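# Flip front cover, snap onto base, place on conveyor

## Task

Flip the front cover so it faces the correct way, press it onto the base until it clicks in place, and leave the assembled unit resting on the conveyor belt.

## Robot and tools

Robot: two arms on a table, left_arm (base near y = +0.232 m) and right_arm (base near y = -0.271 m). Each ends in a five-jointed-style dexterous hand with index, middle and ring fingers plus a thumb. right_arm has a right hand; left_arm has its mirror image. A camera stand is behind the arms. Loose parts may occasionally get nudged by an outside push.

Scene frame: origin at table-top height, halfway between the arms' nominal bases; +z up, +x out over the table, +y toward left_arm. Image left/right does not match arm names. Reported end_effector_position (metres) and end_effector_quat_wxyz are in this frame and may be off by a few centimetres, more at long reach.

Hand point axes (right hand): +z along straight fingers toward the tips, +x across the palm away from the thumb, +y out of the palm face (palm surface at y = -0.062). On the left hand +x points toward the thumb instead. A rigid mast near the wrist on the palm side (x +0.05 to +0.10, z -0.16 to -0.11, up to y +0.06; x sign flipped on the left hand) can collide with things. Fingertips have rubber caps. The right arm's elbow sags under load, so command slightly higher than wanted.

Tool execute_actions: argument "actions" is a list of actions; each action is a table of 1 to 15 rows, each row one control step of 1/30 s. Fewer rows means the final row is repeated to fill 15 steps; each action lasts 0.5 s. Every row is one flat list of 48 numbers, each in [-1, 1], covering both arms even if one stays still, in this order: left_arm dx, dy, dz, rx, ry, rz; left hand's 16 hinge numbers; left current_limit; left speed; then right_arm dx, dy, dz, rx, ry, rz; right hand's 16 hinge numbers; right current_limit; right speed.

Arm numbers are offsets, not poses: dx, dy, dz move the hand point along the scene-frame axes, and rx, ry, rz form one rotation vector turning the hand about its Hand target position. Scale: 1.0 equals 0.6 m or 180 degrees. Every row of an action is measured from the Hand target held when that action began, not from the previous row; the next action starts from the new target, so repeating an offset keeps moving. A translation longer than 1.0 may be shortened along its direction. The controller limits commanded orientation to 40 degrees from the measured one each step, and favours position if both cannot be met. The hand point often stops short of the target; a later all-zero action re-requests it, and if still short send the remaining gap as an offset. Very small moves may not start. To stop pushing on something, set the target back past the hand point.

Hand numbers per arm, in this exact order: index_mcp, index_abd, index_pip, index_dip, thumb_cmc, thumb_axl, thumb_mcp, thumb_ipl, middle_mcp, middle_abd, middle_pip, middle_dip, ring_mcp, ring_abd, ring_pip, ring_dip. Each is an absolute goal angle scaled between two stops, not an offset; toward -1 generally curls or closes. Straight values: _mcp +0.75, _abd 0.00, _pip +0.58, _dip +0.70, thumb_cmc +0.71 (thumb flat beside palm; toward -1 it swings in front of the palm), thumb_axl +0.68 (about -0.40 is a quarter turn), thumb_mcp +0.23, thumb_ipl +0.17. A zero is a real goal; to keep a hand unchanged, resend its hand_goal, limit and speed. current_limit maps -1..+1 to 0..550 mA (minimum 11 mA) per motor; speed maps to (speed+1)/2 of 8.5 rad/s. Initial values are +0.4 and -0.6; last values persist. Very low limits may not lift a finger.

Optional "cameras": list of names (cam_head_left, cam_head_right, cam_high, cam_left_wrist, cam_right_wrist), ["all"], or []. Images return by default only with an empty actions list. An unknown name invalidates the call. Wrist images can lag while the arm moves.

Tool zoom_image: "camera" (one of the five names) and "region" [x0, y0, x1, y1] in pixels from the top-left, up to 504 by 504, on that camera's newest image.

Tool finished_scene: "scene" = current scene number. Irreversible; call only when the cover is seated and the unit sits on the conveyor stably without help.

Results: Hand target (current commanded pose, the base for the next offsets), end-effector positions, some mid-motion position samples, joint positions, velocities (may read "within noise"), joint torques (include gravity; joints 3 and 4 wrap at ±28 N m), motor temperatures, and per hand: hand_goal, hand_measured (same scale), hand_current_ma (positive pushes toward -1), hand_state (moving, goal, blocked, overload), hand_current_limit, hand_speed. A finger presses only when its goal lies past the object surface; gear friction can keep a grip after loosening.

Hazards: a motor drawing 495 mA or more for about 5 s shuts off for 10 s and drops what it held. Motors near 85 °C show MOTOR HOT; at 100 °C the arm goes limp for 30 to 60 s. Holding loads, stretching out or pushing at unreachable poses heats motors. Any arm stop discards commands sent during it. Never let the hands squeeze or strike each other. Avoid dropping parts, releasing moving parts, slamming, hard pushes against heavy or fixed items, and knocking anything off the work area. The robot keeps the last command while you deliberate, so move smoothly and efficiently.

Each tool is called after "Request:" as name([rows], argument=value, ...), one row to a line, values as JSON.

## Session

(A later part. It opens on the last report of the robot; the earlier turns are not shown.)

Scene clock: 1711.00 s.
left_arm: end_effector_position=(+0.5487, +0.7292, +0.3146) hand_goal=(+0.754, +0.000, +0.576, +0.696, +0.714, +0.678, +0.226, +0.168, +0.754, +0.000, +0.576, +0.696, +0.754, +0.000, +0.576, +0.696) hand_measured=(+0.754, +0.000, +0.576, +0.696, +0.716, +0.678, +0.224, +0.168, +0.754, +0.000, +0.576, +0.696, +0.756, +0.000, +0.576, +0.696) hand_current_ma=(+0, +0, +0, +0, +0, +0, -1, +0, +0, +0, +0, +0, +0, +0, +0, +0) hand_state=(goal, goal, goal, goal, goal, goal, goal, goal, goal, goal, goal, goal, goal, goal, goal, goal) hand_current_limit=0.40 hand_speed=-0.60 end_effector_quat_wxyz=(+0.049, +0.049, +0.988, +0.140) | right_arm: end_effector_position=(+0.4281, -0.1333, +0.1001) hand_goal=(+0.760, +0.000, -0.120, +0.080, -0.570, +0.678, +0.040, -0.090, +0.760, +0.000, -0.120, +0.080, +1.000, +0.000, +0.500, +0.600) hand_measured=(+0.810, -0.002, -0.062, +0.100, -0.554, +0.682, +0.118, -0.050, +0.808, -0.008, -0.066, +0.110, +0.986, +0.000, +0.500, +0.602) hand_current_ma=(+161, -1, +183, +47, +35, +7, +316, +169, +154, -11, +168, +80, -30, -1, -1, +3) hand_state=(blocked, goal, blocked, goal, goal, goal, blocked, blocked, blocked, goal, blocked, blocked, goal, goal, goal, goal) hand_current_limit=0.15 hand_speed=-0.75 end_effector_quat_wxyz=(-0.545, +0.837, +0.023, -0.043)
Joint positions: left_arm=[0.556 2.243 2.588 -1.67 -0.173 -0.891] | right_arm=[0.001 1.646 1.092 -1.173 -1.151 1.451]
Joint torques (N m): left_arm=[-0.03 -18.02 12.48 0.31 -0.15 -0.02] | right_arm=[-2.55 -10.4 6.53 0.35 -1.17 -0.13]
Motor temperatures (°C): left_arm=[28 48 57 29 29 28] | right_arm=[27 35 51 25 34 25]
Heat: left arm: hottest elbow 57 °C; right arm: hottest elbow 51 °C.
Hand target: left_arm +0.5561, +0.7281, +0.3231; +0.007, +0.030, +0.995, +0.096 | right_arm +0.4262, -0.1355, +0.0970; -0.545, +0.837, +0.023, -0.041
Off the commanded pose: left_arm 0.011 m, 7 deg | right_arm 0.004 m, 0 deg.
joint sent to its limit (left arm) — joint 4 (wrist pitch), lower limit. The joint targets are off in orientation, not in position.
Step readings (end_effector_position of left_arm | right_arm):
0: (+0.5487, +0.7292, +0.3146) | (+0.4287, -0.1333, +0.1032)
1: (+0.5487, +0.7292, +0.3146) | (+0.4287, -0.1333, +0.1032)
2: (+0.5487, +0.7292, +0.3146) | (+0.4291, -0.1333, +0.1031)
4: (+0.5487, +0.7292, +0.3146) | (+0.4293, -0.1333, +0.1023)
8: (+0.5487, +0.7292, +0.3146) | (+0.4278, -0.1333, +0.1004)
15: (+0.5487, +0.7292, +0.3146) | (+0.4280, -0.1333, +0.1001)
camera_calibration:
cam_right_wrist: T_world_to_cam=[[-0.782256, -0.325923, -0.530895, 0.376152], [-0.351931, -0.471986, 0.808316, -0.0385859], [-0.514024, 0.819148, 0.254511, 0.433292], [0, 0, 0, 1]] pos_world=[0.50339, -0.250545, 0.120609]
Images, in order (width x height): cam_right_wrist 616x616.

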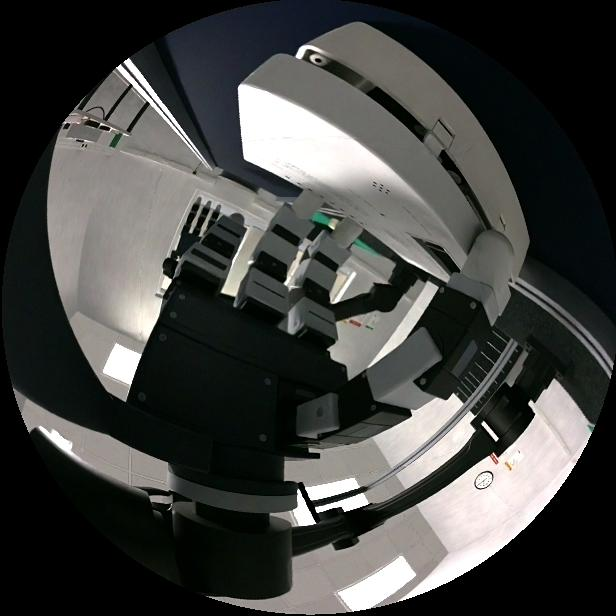

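Request:
execute_actions([
  [[0,0,0,0,0,0,0.754,0,0.576,0.696,0.714,0.678,0.226,0.168,0.754,0,0.576,0.696,0.754,0,0.576,0.696,0.4,-0.6,0.001,0,-0.008,0,0,0,0.76,0,-0.12,0.08,-0.571,0.678,0.04,-0.09,0.76,0,-0.12,0.08,1.0,0,0.5,0.6,0.15,-0.75]],
], cameras=["cam_right_wrist", "cam_head_left"])

Request:
zoom_image(camera="cam_right_wrist", region=[395, 85, 475, 165])

Request:
zoom_image(camera="cam_head_left", region=[220, 270, 320, 350])

Scene clock: 1716.07 s.
left_arm: end_effector_position=(+0.5487, +0.7292, +0.3146) hand_goal=(+0.754, +0.000, +0.576, +0.696, +0.714, +0.678, +0.226, +0.168, +0.754, +0.000, +0.576, +0.696, +0.754, +0.000, +0.576, +0.696) hand_measured=(+0.754, +0.000, +0.576, +0.696, +0.716, +0.678, +0.224, +0.168, +0.754, +0.000, +0.576, +0.696, +0.756, +0.000, +0.576, +0.696) hand_current_ma=(+0, +0, +0, +0, +0, +0, -1, +0, +0, +0, +0, +0, +0, +0, +0, +0) hand_state=(goal, goal, goal, goal, goal, goal, goal, goal, goal, goal, goal, goal, goal, goal, goal, goal) hand_current_limit=0.40 hand_speed=-0.60 end_effector_quat_wxyz=(+0.049, +0.049, +0.988, +0.140) | right_arm: end_effector_position=(+0.4303, -0.1332, +0.0996) hand_goal=(+0.760, +0.000, -0.120, +0.080, -0.570, +0.678, +0.040, -0.090, +0.760, +0.000, -0.120, +0.080, +1.000, +0.000, +0.500, +0.600) hand_measured=(+0.810, -0.002, -0.062, +0.100, -0.554, +0.682, +0.118, -0.050, +0.808, -0.008, -0.066, +0.110, +0.986, +0.000, +0.500, +0.602) hand_current_ma=(+161, -1, +183, +47, +35, +7, +316, +169, +154, -11, +168, +80, -30, -1, -1, +3) hand_state=(blocked, goal, blocked, goal, goal, goal, blocked, blocked, blocked, goal, blocked, blocked, goal, goal, goal, goal) hand_current_limit=0.15 hand_speed=-0.75 end_effector_quat_wxyz=(-0.545, +0.837, +0.026, -0.039)
Joint positions: left_arm=[0.556 2.243 2.588 -1.67 -0.173 -0.891] | right_arm=[0.001 1.646 1.092 -1.162 -1.151 1.451]
Joint torques (N m): left_arm=[0.03 -18.02 12.48 0.32 -0.14 -0.02] | right_arm=[-2.55 -9.7 6.17 0.42 -1.17 -0.13]
Motor temperatures (°C): left_arm=[28 48 57 29 29 28] | right_arm=[27 35 50 25 34 25]
Heat: left arm: hottest elbow 57 °C; right arm: hottest elbow 50 °C.
Hand target: left_arm +0.5561, +0.7281, +0.3231; +0.007, +0.030, +0.995, +0.096 | right_arm +0.4269, -0.1355, +0.0922; -0.545, +0.837, +0.023, -0.041
Off the commanded pose: left_arm 0.011 m, 7 deg | right_arm 0.008 m, 0 deg.
joint sent to its limit (left arm) — joint 4 (wrist pitch), lower limit. The joint targets are off in orientation, not in position.
Step readings (end_effector_position of left_arm | right_arm):
0: (+0.5487, +0.7292, +0.3146) | (+0.4281, -0.1333, +0.1001)
1: (+0.5487, +0.7292, +0.3146) | (+0.4281, -0.1333, +0.1001)
2: (+0.5487, +0.7292, +0.3146) | (+0.4283, -0.1333, +0.1000)
4: (+0.5487, +0.7292, +0.3146) | (+0.4289, -0.1333, +0.0999)
8: (+0.5487, +0.7292, +0.3146) | (+0.4298, -0.1333, +0.0997)
15: (+0.5487, +0.7292, +0.3146) | (+0.4302, -0.1332, +0.0996)
camera_calibration:
cam_right_wrist: T_world_to_cam=[[-0.776783, -0.325672, -0.539023, 0.376165], [-0.360226, -0.472292, 0.804473, -0.0334245], [-0.516571, 0.819071, 0.249553, 0.43606], [0, 0, 0, 1]] pos_world=[0.505414, -0.250445, 0.12083]
Images, in order (width x height): cam_head_left 504x504, cam_right_wrist 616x616.

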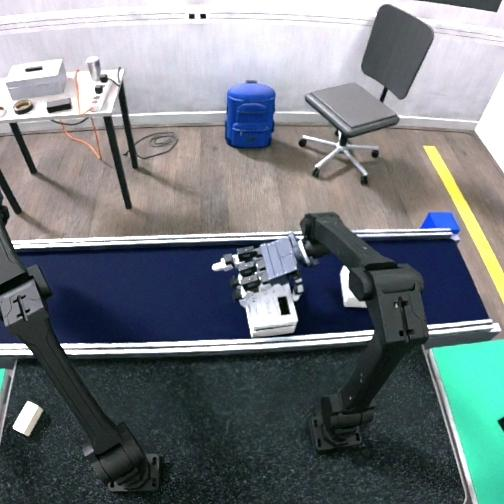

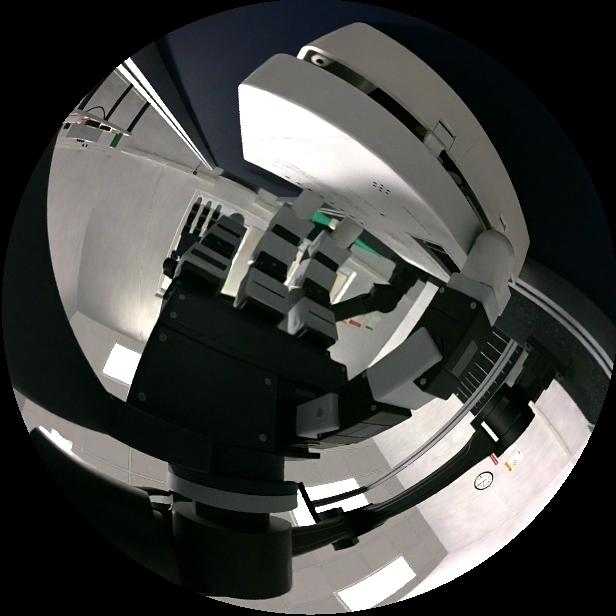

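Scaled by 6.300 from the camera's 616x616 image, which has a finer 880x880 frame.

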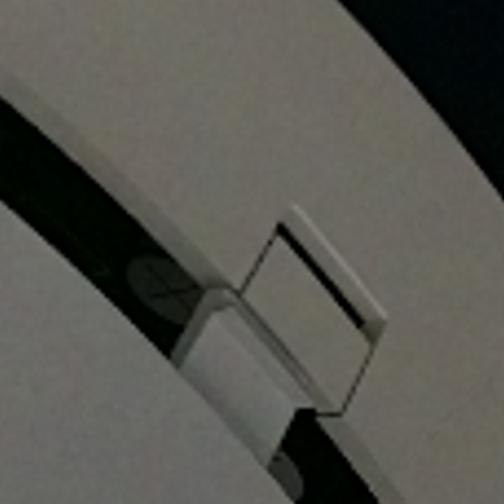

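Scaled by 5.040.

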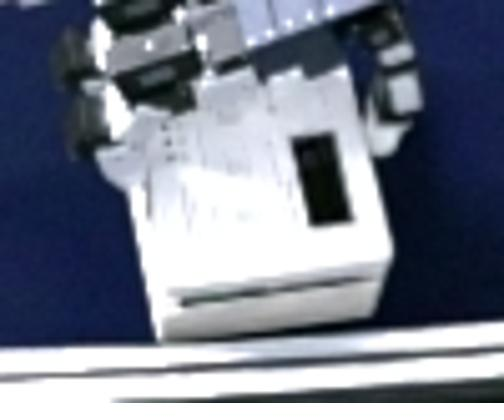

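Request:
zoom_image(camera="cam_right_wrist", region=[420, 120, 455, 155])

Scaled by 14.400 from the camera's 616x616 image, which has a finer 880x880 frame.

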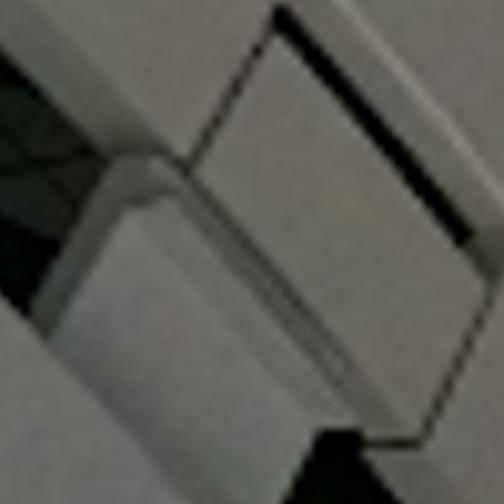

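Request:
zoom_image(camera="cam_right_wrist", region=[230, 10, 540, 320])

Scaled by 1.626 from the camera's 616x616 image, which has a finer 880x880 frame.

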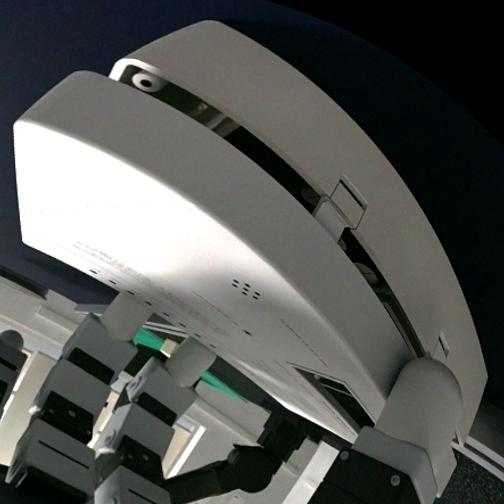

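Request:
zoom_image(camera="cam_right_wrist", region=[270, 20, 400, 150])

Request:
zoom_image(camera="cam_right_wrist", region=[410, 110, 540, 240])

Scaled by 3.877 from the camera's 616x616 image, which has a finer 880x880 frame.

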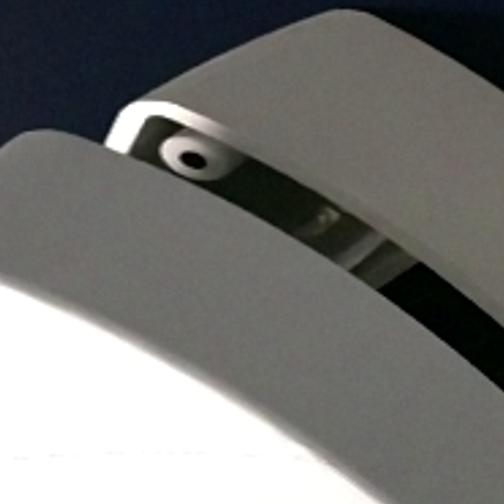

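Scaled by 3.877 from the camera's 616x616 image, which has a finer 880x880 frame.

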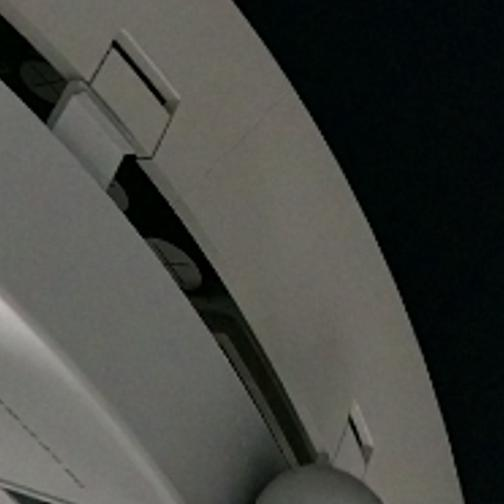

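Request:
execute_actions([
  [[0,0,0,0,0,0,0.754,0,0.576,0.696,0.714,0.678,0.226,0.168,0.754,0,0.576,0.696,0.754,0,0.576,0.696,0.4,-0.6,-0.006,0,0,0,0,0,0.76,0,-0.12,0.08,-0.571,0.678,0.04,-0.09,0.76,0,-0.12,0.08,1.0,0,0.5,0.6,0.15,-0.75]],
], cameras=["cam_right_wrist"])

Request:
zoom_image(camera="cam_right_wrist", region=[395, 85, 475, 165])

Scene clock: 1783.50 s.
left_arm: end_effector_position=(+0.5487, +0.7292, +0.3146) hand_goal=(+0.754, +0.000, +0.576, +0.696, +0.714, +0.678, +0.226, +0.168, +0.754, +0.000, +0.576, +0.696, +0.754, +0.000, +0.576, +0.696) hand_measured=(+0.754, +0.000, +0.576, +0.696, +0.716, +0.678, +0.224, +0.168, +0.754, +0.000, +0.576, +0.696, +0.756, +0.000, +0.576, +0.696) hand_current_ma=(+0, +0, +0, +0, +0, +0, -1, +0, +0, +0, +0, +0, +0, +0, +0, +0) hand_state=(goal, goal, goal, goal, goal, goal, goal, goal, goal, goal, goal, goal, goal, goal, goal, goal) hand_current_limit=0.40 hand_speed=-0.60 end_effector_quat_wxyz=(+0.049, +0.049, +0.988, +0.140) | right_arm: end_effector_position=(+0.4296, -0.1332, +0.0992) hand_goal=(+0.760, +0.000, -0.120, +0.080, -0.570, +0.678, +0.040, -0.090, +0.760, +0.000, -0.120, +0.080, +1.000, +0.000, +0.500, +0.600) hand_measured=(+0.810, -0.002, -0.062, +0.100, -0.556, +0.682, +0.118, -0.050, +0.808, -0.008, -0.066, +0.110, +0.986, +0.000, +0.500, +0.602) hand_current_ma=(+161, -1, +183, +47, +34, +7, +316, +169, +154, -11, +168, +80, -30, -1, -1, +3) hand_state=(blocked, goal, blocked, goal, goal, goal, blocked, blocked, blocked, goal, blocked, blocked, goal, goal, goal, goal) hand_current_limit=0.15 hand_speed=-0.75 end_effector_quat_wxyz=(-0.545, +0.837, +0.026, -0.038)
Joint positions: left_arm=[0.556 2.243 2.588 -1.67 -0.173 -0.891] | right_arm=[0.001 1.645 1.089 -1.159 -1.152 1.451]
Joint torques (N m): left_arm=[-0.03 -18.02 12.45 0.31 -0.15 -0.02] | right_arm=[-2.55 -10.23 5.52 0.43 -1.15 -0.13]
Motor temperatures (°C): left_arm=[28 48 57 29 29 28] | right_arm=[27 34 46 25 34 25]
Heat: left arm: hottest elbow 57 °C; right arm: hottest elbow 46 °C.
Hand target: left_arm +0.5561, +0.7281, +0.3231; +0.007, +0.030, +0.995, +0.096 | right_arm +0.4232, -0.1355, +0.0922; -0.545, +0.837, +0.023, -0.041
Off the commanded pose: left_arm 0.011 m, 7 deg | right_arm 0.010 m, 0 deg.
joint sent to its limit (left arm) — joint 4 (wrist pitch), lower limit. The joint targets are off in orientation, not in position.
Step readings (end_effector_position of left_arm | right_arm):
0: (+0.5487, +0.7292, +0.3146) | (+0.4303, -0.1332, +0.0996)
1: (+0.5487, +0.7292, +0.3146) | (+0.4303, -0.1332, +0.0996)
2: (+0.5487, +0.7292, +0.3146) | (+0.4298, -0.1333, +0.0993)
4: (+0.5487, +0.7292, +0.3146) | (+0.4295, -0.1332, +0.0991)
8: (+0.5487, +0.7292, +0.3146) | (+0.4298, -0.1332, +0.0991)
15: (+0.5487, +0.7292, +0.3146) | (+0.4296, -0.1332, +0.0992)
camera_calibration:
cam_right_wrist: T_world_to_cam=[[-0.77622, -0.325148, -0.54015, 0.375422], [-0.361179, -0.472893, 0.803693, -0.0328807], [-0.516752, 0.818933, 0.249632, 0.435764], [0, 0, 0, 1]] pos_world=[0.504716, -0.250343, 0.12043]
Images, in order (width x height): cam_right_wrist 616x616.

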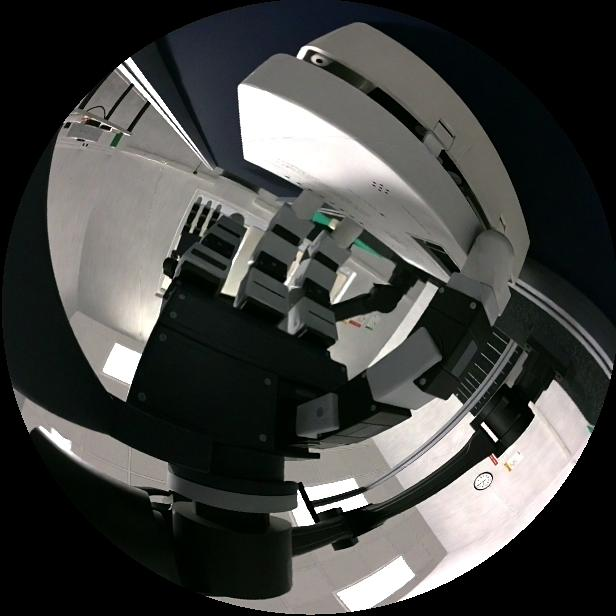

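Scaled by 6.300 from the camera's 616x616 image, which has a finer 880x880 frame.

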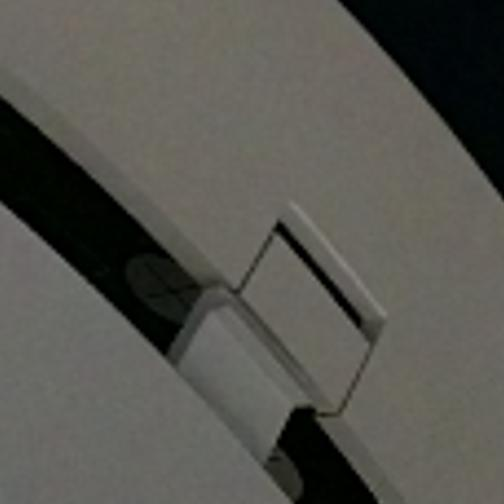

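Request:
execute_actions(actions=[])

Request:
zoom_image(camera="cam_high", region=[120, 200, 320, 400])

Scene clock: 1785.77 s.
left_arm: end_effector_position=(+0.5487, +0.7292, +0.3146) hand_goal=(+0.754, +0.000, +0.576, +0.696, +0.714, +0.678, +0.226, +0.168, +0.754, +0.000, +0.576, +0.696, +0.754, +0.000, +0.576, +0.696) hand_measured=(+0.754, +0.000, +0.576, +0.696, +0.716, +0.678, +0.224, +0.168, +0.754, +0.000, +0.576, +0.696, +0.756, +0.000, +0.576, +0.696) hand_current_ma=(+0, +0, +0, +0, +0, +0, -1, +0, +0, +0, +0, +0, +0, +0, +0, +0) hand_state=(goal, goal, goal, goal, goal, goal, goal, goal, goal, goal, goal, goal, goal, goal, goal, goal) hand_current_limit=0.40 hand_speed=-0.60 end_effector_quat_wxyz=(+0.049, +0.049, +0.988, +0.140) | right_arm: end_effector_position=(+0.4296, -0.1332, +0.0992) hand_goal=(+0.760, +0.000, -0.120, +0.080, -0.570, +0.678, +0.040, -0.090, +0.760, +0.000, -0.120, +0.080, +1.000, +0.000, +0.500, +0.600) hand_measured=(+0.810, -0.002, -0.062, +0.100, -0.556, +0.682, +0.118, -0.050, +0.808, -0.008, -0.066, +0.110, +0.986, +0.000, +0.500, +0.602) hand_current_ma=(+161, -1, +183, +47, +34, +7, +316, +169, +154, -11, +168, +80, -30, -1, -1, +3) hand_state=(blocked, goal, blocked, goal, goal, goal, blocked, blocked, blocked, goal, blocked, blocked, goal, goal, goal, goal) hand_current_limit=0.15 hand_speed=-0.75 end_effector_quat_wxyz=(-0.545, +0.837, +0.026, -0.038)
Joint positions: left_arm=[0.556 2.243 2.588 -1.67 -0.173 -0.891] | right_arm=[0.001 1.645 1.089 -1.159 -1.152 1.451]
Joint velocities: within noise
Joint torques (N m): left_arm=[-0.03 -18.02 12.46 0.32 -0.14 -0.02] | right_arm=[-2.49 -10.29 5.52 0.43 -1.15 -0.13]
Motor temperatures (°C): left_arm=[28 48 57 29 29 28] | right_arm=[27 34 46 25 34 25]
Heat: left arm: hottest elbow 57 °C; right arm: hottest elbow 46 °C.
Hand target: left_arm +0.5561, +0.7281, +0.3231; +0.007, +0.030, +0.995, +0.096 | right_arm +0.4232, -0.1355, +0.0922; -0.545, +0.837, +0.023, -0.041
Off the commanded pose: left_arm 0.011 m, 7 deg | right_arm 0.010 m, 0 deg.
camera_calibration:
cam_left_wrist: T_world_to_cam=[[0.70075, -0.699673, -0.139306, 0.139818], [-0.570978, -0.667121, 0.47847, 0.610127], [-0.427706, -0.255747, -0.866984, 0.824143], [0, 0, 0, 1]] pos_world=[0.602883, 0.715628, 0.442068]
cam_right_wrist: T_world_to_cam=[[-0.77622, -0.325148, -0.54015, 0.375422], [-0.361179, -0.472893, 0.803693, -0.0328807], [-0.516752, 0.818933, 0.249632, 0.435764], [0, 0, 0, 1]] pos_world=[0.504716, -0.250343, 0.12043]

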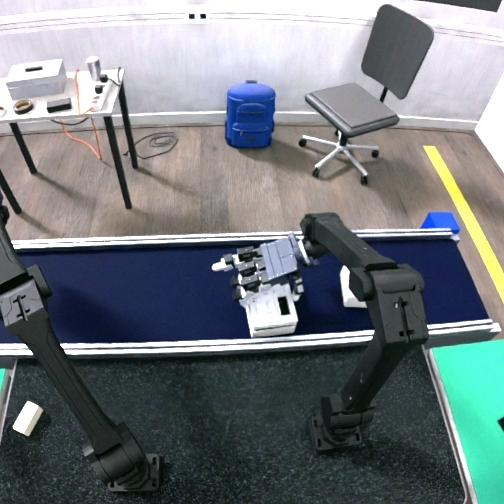

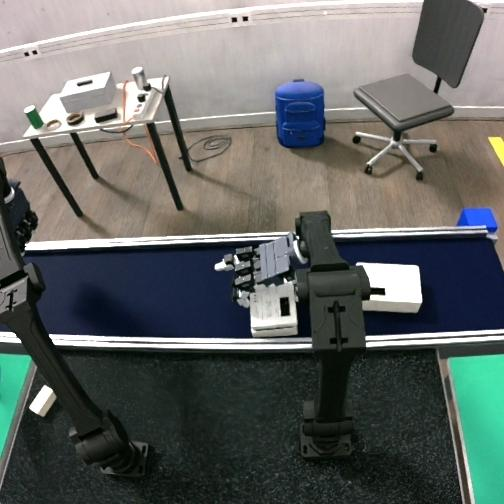

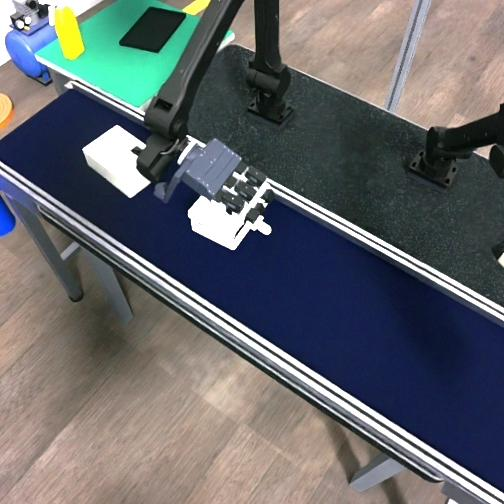

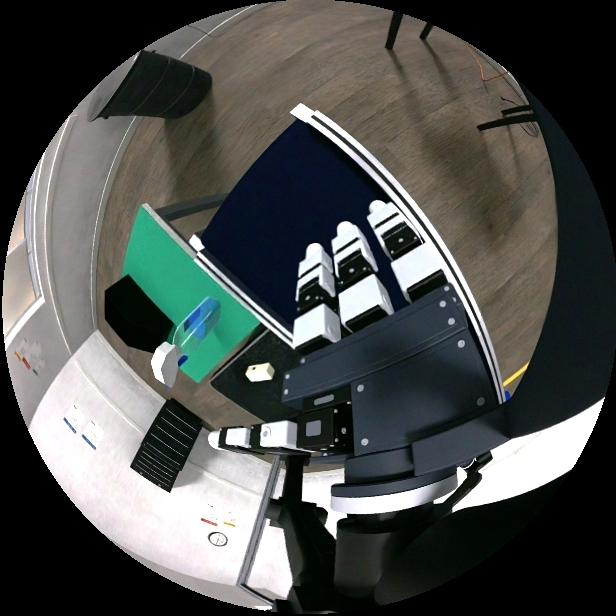

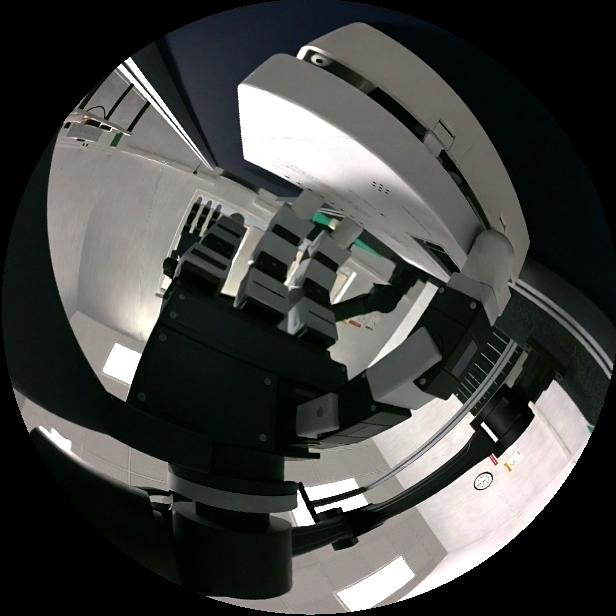

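Scaled by 2.520.

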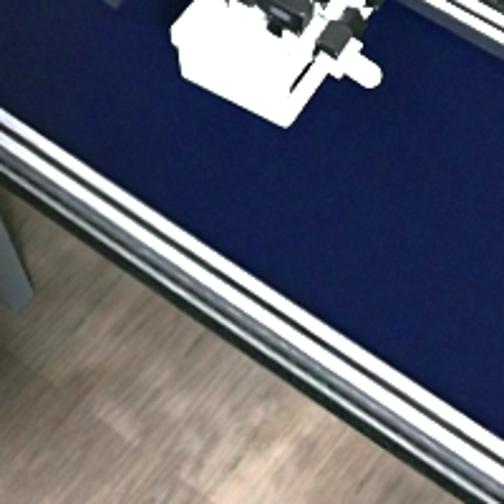

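Request:
zoom_image(camera="cam_high", region=[180, 180, 280, 260])

Request:
zoom_image(camera="cam_head_right", region=[220, 260, 320, 350])

Scaled by 5.040.

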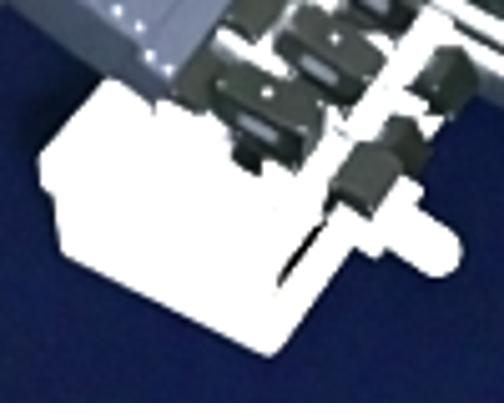

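Scaled by 5.040.

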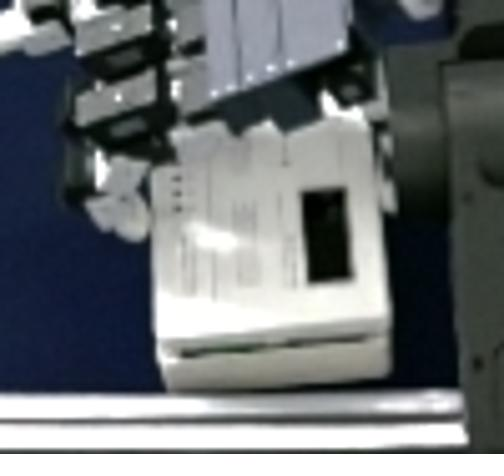

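Request:
execute_actions([
  [[0,0,0,0,0,0,0.754,0,0.576,0.696,0.714,0.678,0.226,0.168,0.754,0,0.576,0.696,0.754,0,0.576,0.696,0.4,-0.6,-0.004,0,-0.01,0,0,0,0.76,0,-0.12,0.08,-0.571,0.678,0.04,-0.09,0.76,0,-0.12,0.08,1.0,0,0.5,0.6,0.15,-0.75]],
], cameras=["cam_right_wrist"])

Request:
zoom_image(camera="cam_right_wrist", region=[395, 85, 475, 165])

Scene clock: 1794.60 s.
left_arm: end_effector_position=(+0.5487, +0.7292, +0.3146) hand_goal=(+0.754, +0.000, +0.576, +0.696, +0.714, +0.678, +0.226, +0.168, +0.754, +0.000, +0.576, +0.696, +0.754, +0.000, +0.576, +0.696) hand_measured=(+0.754, +0.000, +0.576, +0.696, +0.716, +0.678, +0.224, +0.168, +0.754, +0.000, +0.576, +0.696, +0.756, +0.000, +0.576, +0.696) hand_current_ma=(+0, +0, +0, +0, +0, +0, -1, +0, +0, +0, +0, +0, +0, +0, +0, +0) hand_state=(goal, goal, goal, goal, goal, goal, goal, goal, goal, goal, goal, goal, goal, goal, goal, goal) hand_current_limit=0.40 hand_speed=-0.60 end_effector_quat_wxyz=(+0.049, +0.049, +0.988, +0.140) | right_arm: end_effector_position=(+0.4291, -0.1327, +0.0990) hand_goal=(+0.760, +0.000, -0.120, +0.080, -0.570, +0.678, +0.040, -0.090, +0.760, +0.000, -0.120, +0.080, +1.000, +0.000, +0.500, +0.600) hand_measured=(+0.810, -0.002, -0.062, +0.100, -0.558, +0.682, +0.118, -0.050, +0.808, -0.008, -0.066, +0.110, +0.986, +0.000, +0.500, +0.602) hand_current_ma=(+161, -1, +182, +46, +24, +7, +316, +169, +154, -11, +168, +80, -30, -1, -1, +3) hand_state=(blocked, goal, blocked, goal, goal, goal, blocked, blocked, blocked, goal, blocked, blocked, goal, goal, goal, goal) hand_current_limit=0.15 hand_speed=-0.75 end_effector_quat_wxyz=(-0.547, +0.836, +0.028, -0.034)
Joint positions: left_arm=[0.556 2.243 2.588 -1.67 -0.173 -0.891] | right_arm=[0.001 1.639 1.081 -1.146 -1.155 1.454]
Joint torques (N m): left_arm=[0.03 -18.02 12.48 0.32 -0.15 -0.02] | right_arm=[-2.55 -9.41 5.03 0.62 -1.02 -0.15]
Motor temperatures (°C): left_arm=[28 48 57 29 29 28] | right_arm=[27 34 46 25 34 25]
Heat: left arm: hottest elbow 57 °C; right arm: hottest elbow 46 °C.
Hand target: left_arm +0.5561, +0.7281, +0.3231; +0.007, +0.030, +0.995, +0.096 | right_arm +0.4208, -0.1355, +0.0862; -0.545, +0.837, +0.023, -0.041
Off the commanded pose: left_arm 0.011 m, 7 deg | right_arm 0.015 m, 1 deg.
joint sent to its limit (left arm) — joint 4 (wrist pitch), lower limit. The joint targets are off in orientation, not in position.
Step readings (end_effector_position of left_arm | right_arm):
0: (+0.5487, +0.7292, +0.3146) | (+0.4296, -0.1332, +0.0992)
1: (+0.5487, +0.7292, +0.3146) | (+0.4297, -0.1332, +0.0991)
2: (+0.5487, +0.7292, +0.3146) | (+0.4299, -0.1331, +0.0990)
4: (+0.5487, +0.7292, +0.3146) | (+0.4296, -0.1329, +0.0990)
8: (+0.5487, +0.7292, +0.3146) | (+0.4290, -0.1327, +0.0990)
15: (+0.5487, +0.7292, +0.3146) | (+0.4290, -0.1327, +0.0990)
camera_calibration:
cam_right_wrist: T_world_to_cam=[[-0.77202, -0.322172, -0.547897, 0.374398], [-0.368628, -0.475277, 0.79889, -0.0293248], [-0.517783, 0.818729, 0.248162, 0.4357], [0, 0, 0, 1]] pos_world=[0.503831, -0.250037, 0.120435]
Images, in order (width x height): cam_right_wrist 616x616.

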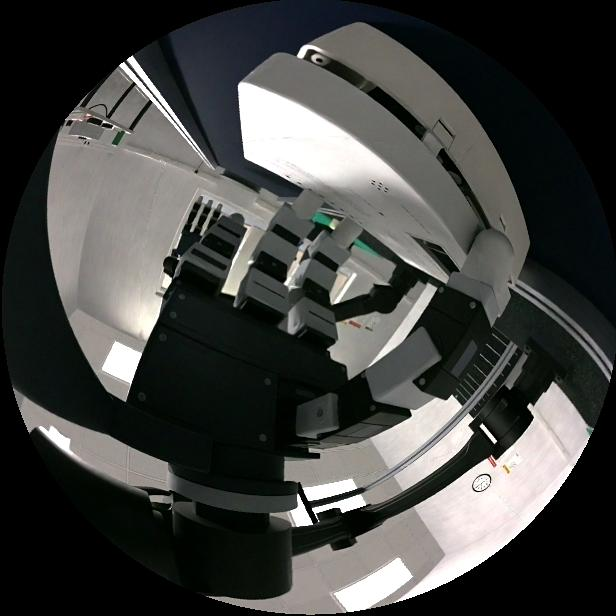

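Scaled by 6.300 from the camera's 616x616 image, which has a finer 880x880 frame.

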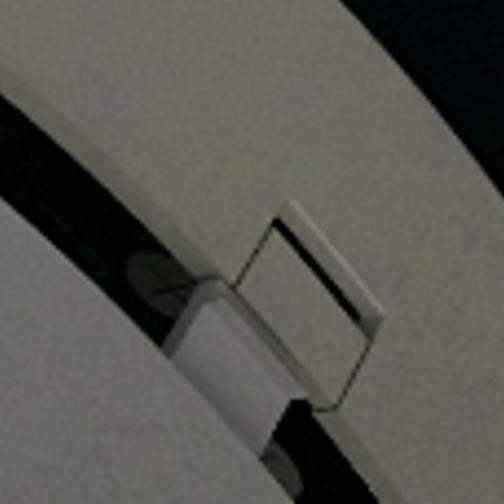

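Request:
execute_actions([
  [[0,0,0,0,0,0,0.754,0,0.576,0.696,0.714,0.678,0.226,0.168,0.754,0,0.576,0.696,0.754,0,0.576,0.696,0.4,-0.6,0,0,0.012,0,0,0,0.76,0,-0.12,0.08,-0.571,0.678,0.04,-0.09,0.76,0,-0.12,0.08,1.0,0,0.5,0.6,0.15,-0.75]],
  [[0,0,0,0,0,0,0.754,0,0.576,0.696,0.714,0.678,0.226,0.168,0.754,0,0.576,0.696,0.754,0,0.576,0.696,0.4,-0.6,0,0,0,0,0,0,0.81,0,-0.07,0.11,-0.571,0.678,0.11,-0.05,0.81,0,-0.07,0.11,1.0,0,0.5,0.6,0.05,-0.85]],
  [[0,0,0,0,0,0,0.754,0,0.576,0.696,0.714,0.678,0.226,0.168,0.754,0,0.576,0.696,0.754,0,0.576,0.696,0.4,-0.6,0,0,0,0,0,0,0.83,0,-0.05,0.12,-0.571,0.678,0.13,-0.04,0.83,0,-0.05,0.12,1.0,0,0.5,0.6,0.05,-0.85]],
], cameras=["cam_right_wrist","cam_high"])

Request:
zoom_image(camera="cam_right_wrist", region=[395, 85, 475, 165])

Request:
zoom_image(camera="cam_right_wrist", region=[230, 10, 540, 320])

Scene clock: 1801.43 s.
left_arm: end_effector_position=(+0.5487, +0.7292, +0.3146) hand_goal=(+0.754, +0.000, +0.576, +0.696, +0.714, +0.678, +0.226, +0.168, +0.754, +0.000, +0.576, +0.696, +0.754, +0.000, +0.576, +0.696) hand_measured=(+0.754, +0.000, +0.576, +0.696, +0.716, +0.678, +0.224, +0.168, +0.754, +0.000, +0.576, +0.696, +0.756, +0.000, +0.576, +0.696) hand_current_ma=(+0, +0, +0, +0, +0, +0, -1, +0, +0, +0, +0, +0, +0, +0, +0, +0) hand_state=(goal, goal, goal, goal, goal, goal, goal, goal, goal, goal, goal, goal, goal, goal, goal, goal) hand_current_limit=0.40 hand_speed=-0.60 end_effector_quat_wxyz=(+0.049, +0.049, +0.988, +0.140) | right_arm: end_effector_position=(+0.4271, -0.1327, +0.0982) hand_goal=(+0.830, +0.000, -0.050, +0.120, -0.570, +0.678, +0.130, -0.040, +0.830, +0.000, -0.050, +0.120, +1.000, +0.000, +0.500, +0.600) hand_measured=(+0.812, -0.002, -0.054, +0.118, -0.568, +0.680, +0.128, -0.040, +0.814, -0.004, -0.054, +0.122, +0.986, +0.000, +0.500, +0.602) hand_current_ma=(-43, -1, -8, -4, +2, +4, -5, +0, -39, -5, -5, +2, -30, -1, -1, +3) hand_state=(goal, goal, goal, goal, goal, goal, goal, goal, goal, goal, goal, goal, goal, goal, goal, goal) hand_current_limit=0.05 hand_speed=-0.85 end_effector_quat_wxyz=(-0.547, +0.836, +0.027, -0.036)
Joint positions: left_arm=[0.556 2.243 2.588 -1.67 -0.173 -0.891] | right_arm=[0.001 1.637 1.076 -1.146 -1.155 1.454]
Joint torques (N m): left_arm=[-0.03 -18.02 12.48 0.31 -0.15 -0.02] | right_arm=[-2.49 -10.17 6.15 -0.08 -1.02 -0.14]
Motor temperatures (°C): left_arm=[28 48 58 29 29 28] | right_arm=[27 35 46 25 34 25]
Heat: left arm: hottest elbow 58 °C; right arm: hottest elbow 46 °C.
Hand target: left_arm +0.5561, +0.7281, +0.3231; +0.007, +0.030, +0.995, +0.096 | right_arm +0.4207, -0.1355, +0.0934; -0.545, +0.837, +0.023, -0.041
Off the commanded pose: left_arm 0.011 m, 7 deg | right_arm 0.008 m, 1 deg.
joint sent to its limit (left arm) — joint 4 (wrist pitch), lower limit. The joint targets are off in orientation, not in position.
Step readings (end_effector_position of left_arm | right_arm):
0: (+0.5487, +0.7292, +0.3146) | (+0.4291, -0.1326, +0.0990)
1: (+0.5487, +0.7292, +0.3146) | (+0.4291, -0.1326, +0.0990)
2: (+0.5487, +0.7292, +0.3146) | (+0.4291, -0.1326, +0.0991)
4: (+0.5487, +0.7292, +0.3146) | (+0.4291, -0.1326, +0.0994)
8: (+0.5487, +0.7292, +0.3146) | (+0.4291, -0.1326, +0.0994)
15: (+0.5487, +0.7292, +0.3146) | (+0.4291, -0.1326, +0.0996)
16: (+0.5487, +0.7292, +0.3146) | (+0.4291, -0.1326, +0.0996)
17: (+0.5487, +0.7292, +0.3146) | (+0.4291, -0.1326, +0.0996)
19: (+0.5487, +0.7292, +0.3146) | (+0.4290, -0.1327, +0.0995)
23: (+0.5487, +0.7292, +0.3146) | (+0.4272, -0.1327, +0.0983)
30: (+0.5487, +0.7292, +0.3146) | (+0.4270, -0.1327, +0.0982)
31: (+0.5487, +0.7292, +0.3146) | (+0.4270, -0.1327, +0.0982)
32: (+0.5487, +0.7292, +0.3146) | (+0.4270, -0.1327, +0.0982)
34: (+0.5487, +0.7292, +0.3146) | (+0.4271, -0.1327, +0.0982)
38: (+0.5487, +0.7292, +0.3146) | (+0.4271, -0.1327, +0.0982)
45: (+0.5487, +0.7292, +0.3146) | (+0.4271, -0.1327, +0.0982)
camera_calibration:
cam_right_wrist: T_world_to_cam=[[-0.773954, -0.322227, -0.545128, 0.372967], [-0.365808, -0.47518, 0.800243, -0.0308237], [-0.516893, 0.818764, 0.249894, 0.4344], [0, 0, 0, 1]] pos_world=[0.501923, -0.250138, 0.119427]
Images, in order (width x height): cam_high 504x504, cam_right_wrist 616x616.

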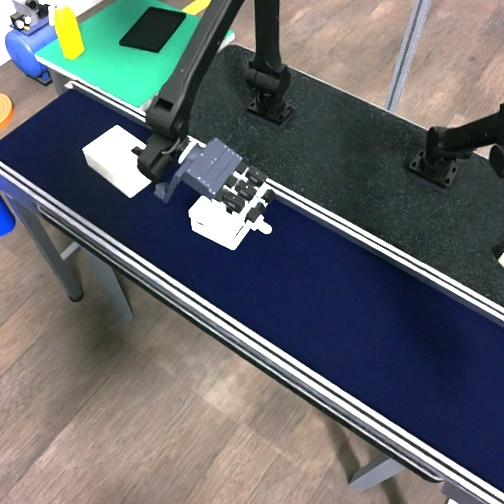

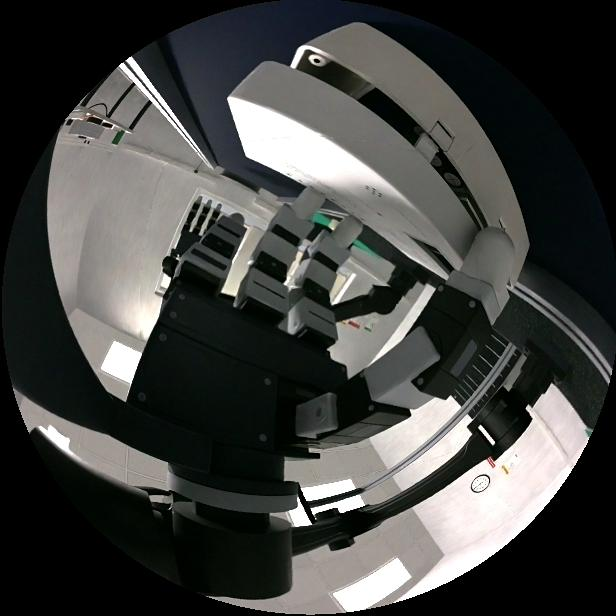

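Scaled by 6.300 from the camera's 616x616 image, which has a finer 880x880 frame.

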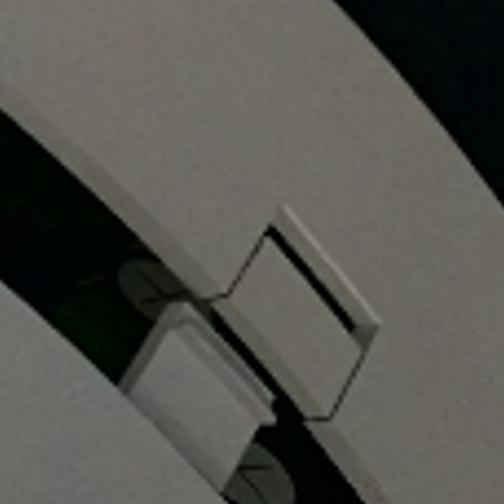

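Scaled by 1.626 from the camera's 616x616 image, which has a finer 880x880 frame.

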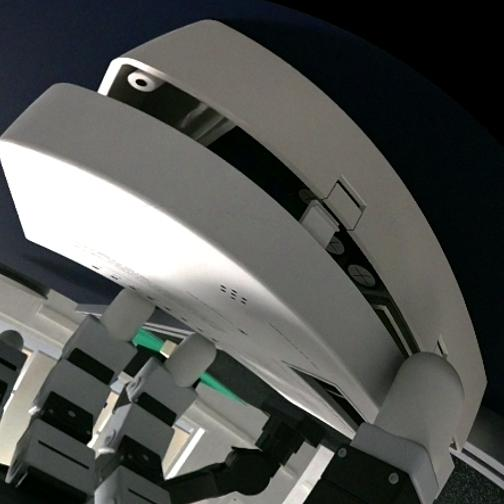

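Request:
zoom_image(camera="cam_high", region=[180, 180, 280, 260])

Request:
execute_actions([
  [[0,0,0,0,0,0,0.754,0,0.576,0.696,0.714,0.678,0.226,0.168,0.754,0,0.576,0.696,0.754,0,0.576,0.696,0.4,-0.6,0,0,0,0,0,0,0.83,0,-0.05,0.12,-0.571,0.678,0.13,-0.04,0.83,0,-0.05,0.12,1.0,0,0.5,0.6,0.05,-0.85]],
], cameras=["cam_head_left","cam_head_right"])

Request:
zoom_image(camera="cam_head_right", region=[220, 260, 320, 350])

Request:
zoom_image(camera="cam_head_left", region=[220, 270, 320, 350])

Scaled by 5.040.

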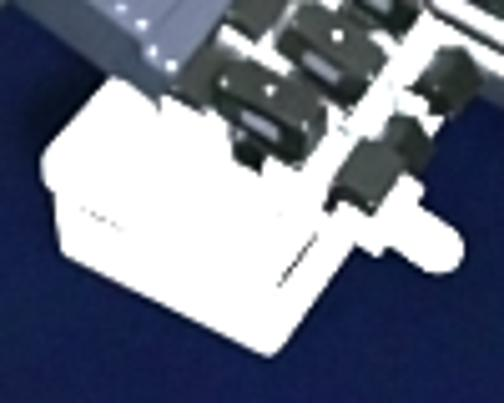

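Scene clock: 1808.80 s.
left_arm: end_effector_position=(+0.5487, +0.7292, +0.3146) hand_goal=(+0.754, +0.000, +0.576, +0.696, +0.714, +0.678, +0.226, +0.168, +0.754, +0.000, +0.576, +0.696, +0.754, +0.000, +0.576, +0.696) hand_measured=(+0.754, +0.000, +0.576, +0.696, +0.716, +0.678, +0.224, +0.168, +0.754, +0.000, +0.576, +0.696, +0.756, +0.000, +0.576, +0.696) hand_current_ma=(+0, +0, +0, +0, +0, +0, -1, +0, +0, +0, +0, +0, +0, +0, +0, +0) hand_state=(goal, goal, goal, goal, goal, goal, goal, goal, goal, goal, goal, goal, goal, goal, goal, goal) hand_current_limit=0.40 hand_speed=-0.60 end_effector_quat_wxyz=(+0.049, +0.049, +0.988, +0.140) | right_arm: end_effector_position=(+0.4271, -0.1327, +0.0982) hand_goal=(+0.830, +0.000, -0.050, +0.120, -0.570, +0.678, +0.130, -0.040, +0.830, +0.000, -0.050, +0.120, +1.000, +0.000, +0.500, +0.600) hand_measured=(+0.812, -0.002, -0.054, +0.118, -0.568, +0.680, +0.128, -0.040, +0.814, -0.004, -0.054, +0.122, +0.986, +0.000, +0.500, +0.602) hand_current_ma=(-43, -1, -8, -4, +2, +4, -5, +0, -39, -5, -5, +2, -30, -1, -1, +3) hand_state=(goal, goal, goal, goal, goal, goal, goal, goal, goal, goal, goal, goal, goal, goal, goal, goal) hand_current_limit=0.05 hand_speed=-0.85 end_effector_quat_wxyz=(-0.547, +0.836, +0.027, -0.036)
Joint positions: left_arm=[0.556 2.243 2.588 -1.67 -0.173 -0.891] | right_arm=[0.001 1.637 1.076 -1.146 -1.155 1.454]
Joint torques (N m): left_arm=[-0.03 -18.02 12.48 0.32 -0.15 -0.02] | right_arm=[-2.49 -10.17 6.15 -0.08 -1.02 -0.14]
Motor temperatures (°C): left_arm=[28 48 58 29 29 28] | right_arm=[27 35 45 25 34 25]
Heat: left arm: hottest elbow 58 °C; right arm: hottest elbow 45 °C.
Hand target: left_arm +0.5561, +0.7281, +0.3231; +0.007, +0.030, +0.995, +0.096 | right_arm +0.4207, -0.1355, +0.0934; -0.545, +0.837, +0.023, -0.041
Off the commanded pose: left_arm 0.011 m, 7 deg | right_arm 0.008 m, 1 deg.
joint sent to its limit (left arm) — joint 4 (wrist pitch), lower limit. The joint targets are off in orientation, not in position.
Step readings (end_effector_position of left_arm | right_arm):
0: (+0.5487, +0.7292, +0.3146) | (+0.4271, -0.1327, +0.0982)
1: (+0.5487, +0.7292, +0.3146) | (+0.4271, -0.1327, +0.0982)
2: (+0.5487, +0.7292, +0.3146) | (+0.4271, -0.1327, +0.0982)
4: (+0.5487, +0.7292, +0.3146) | (+0.4271, -0.1327, +0.0982)
8: (+0.5487, +0.7292, +0.3146) | (+0.4271, -0.1327, +0.0982)
15: (+0.5487, +0.7292, +0.3146) | (+0.4271, -0.1327, +0.0982)
Images, in order (width x height): cam_head_left 504x504, cam_head_right 504x504.

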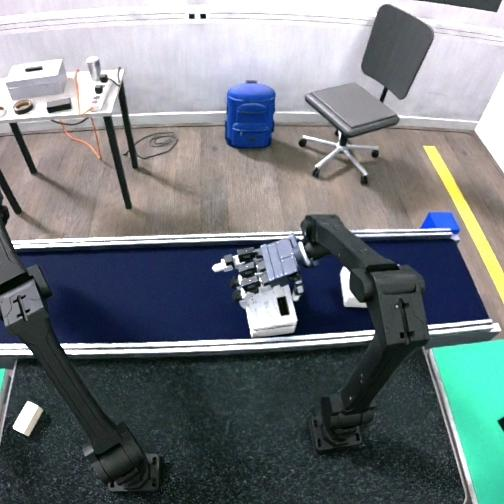

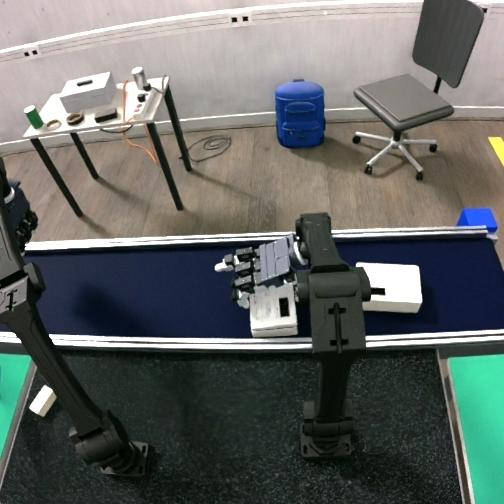

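Scaled by 5.040.

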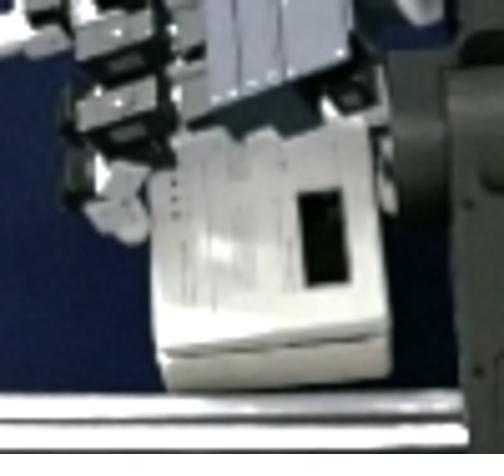

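Scaled by 5.040.

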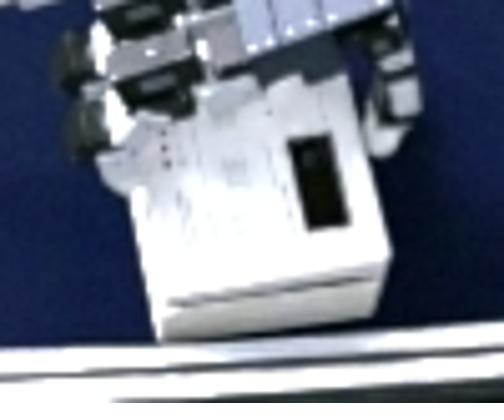

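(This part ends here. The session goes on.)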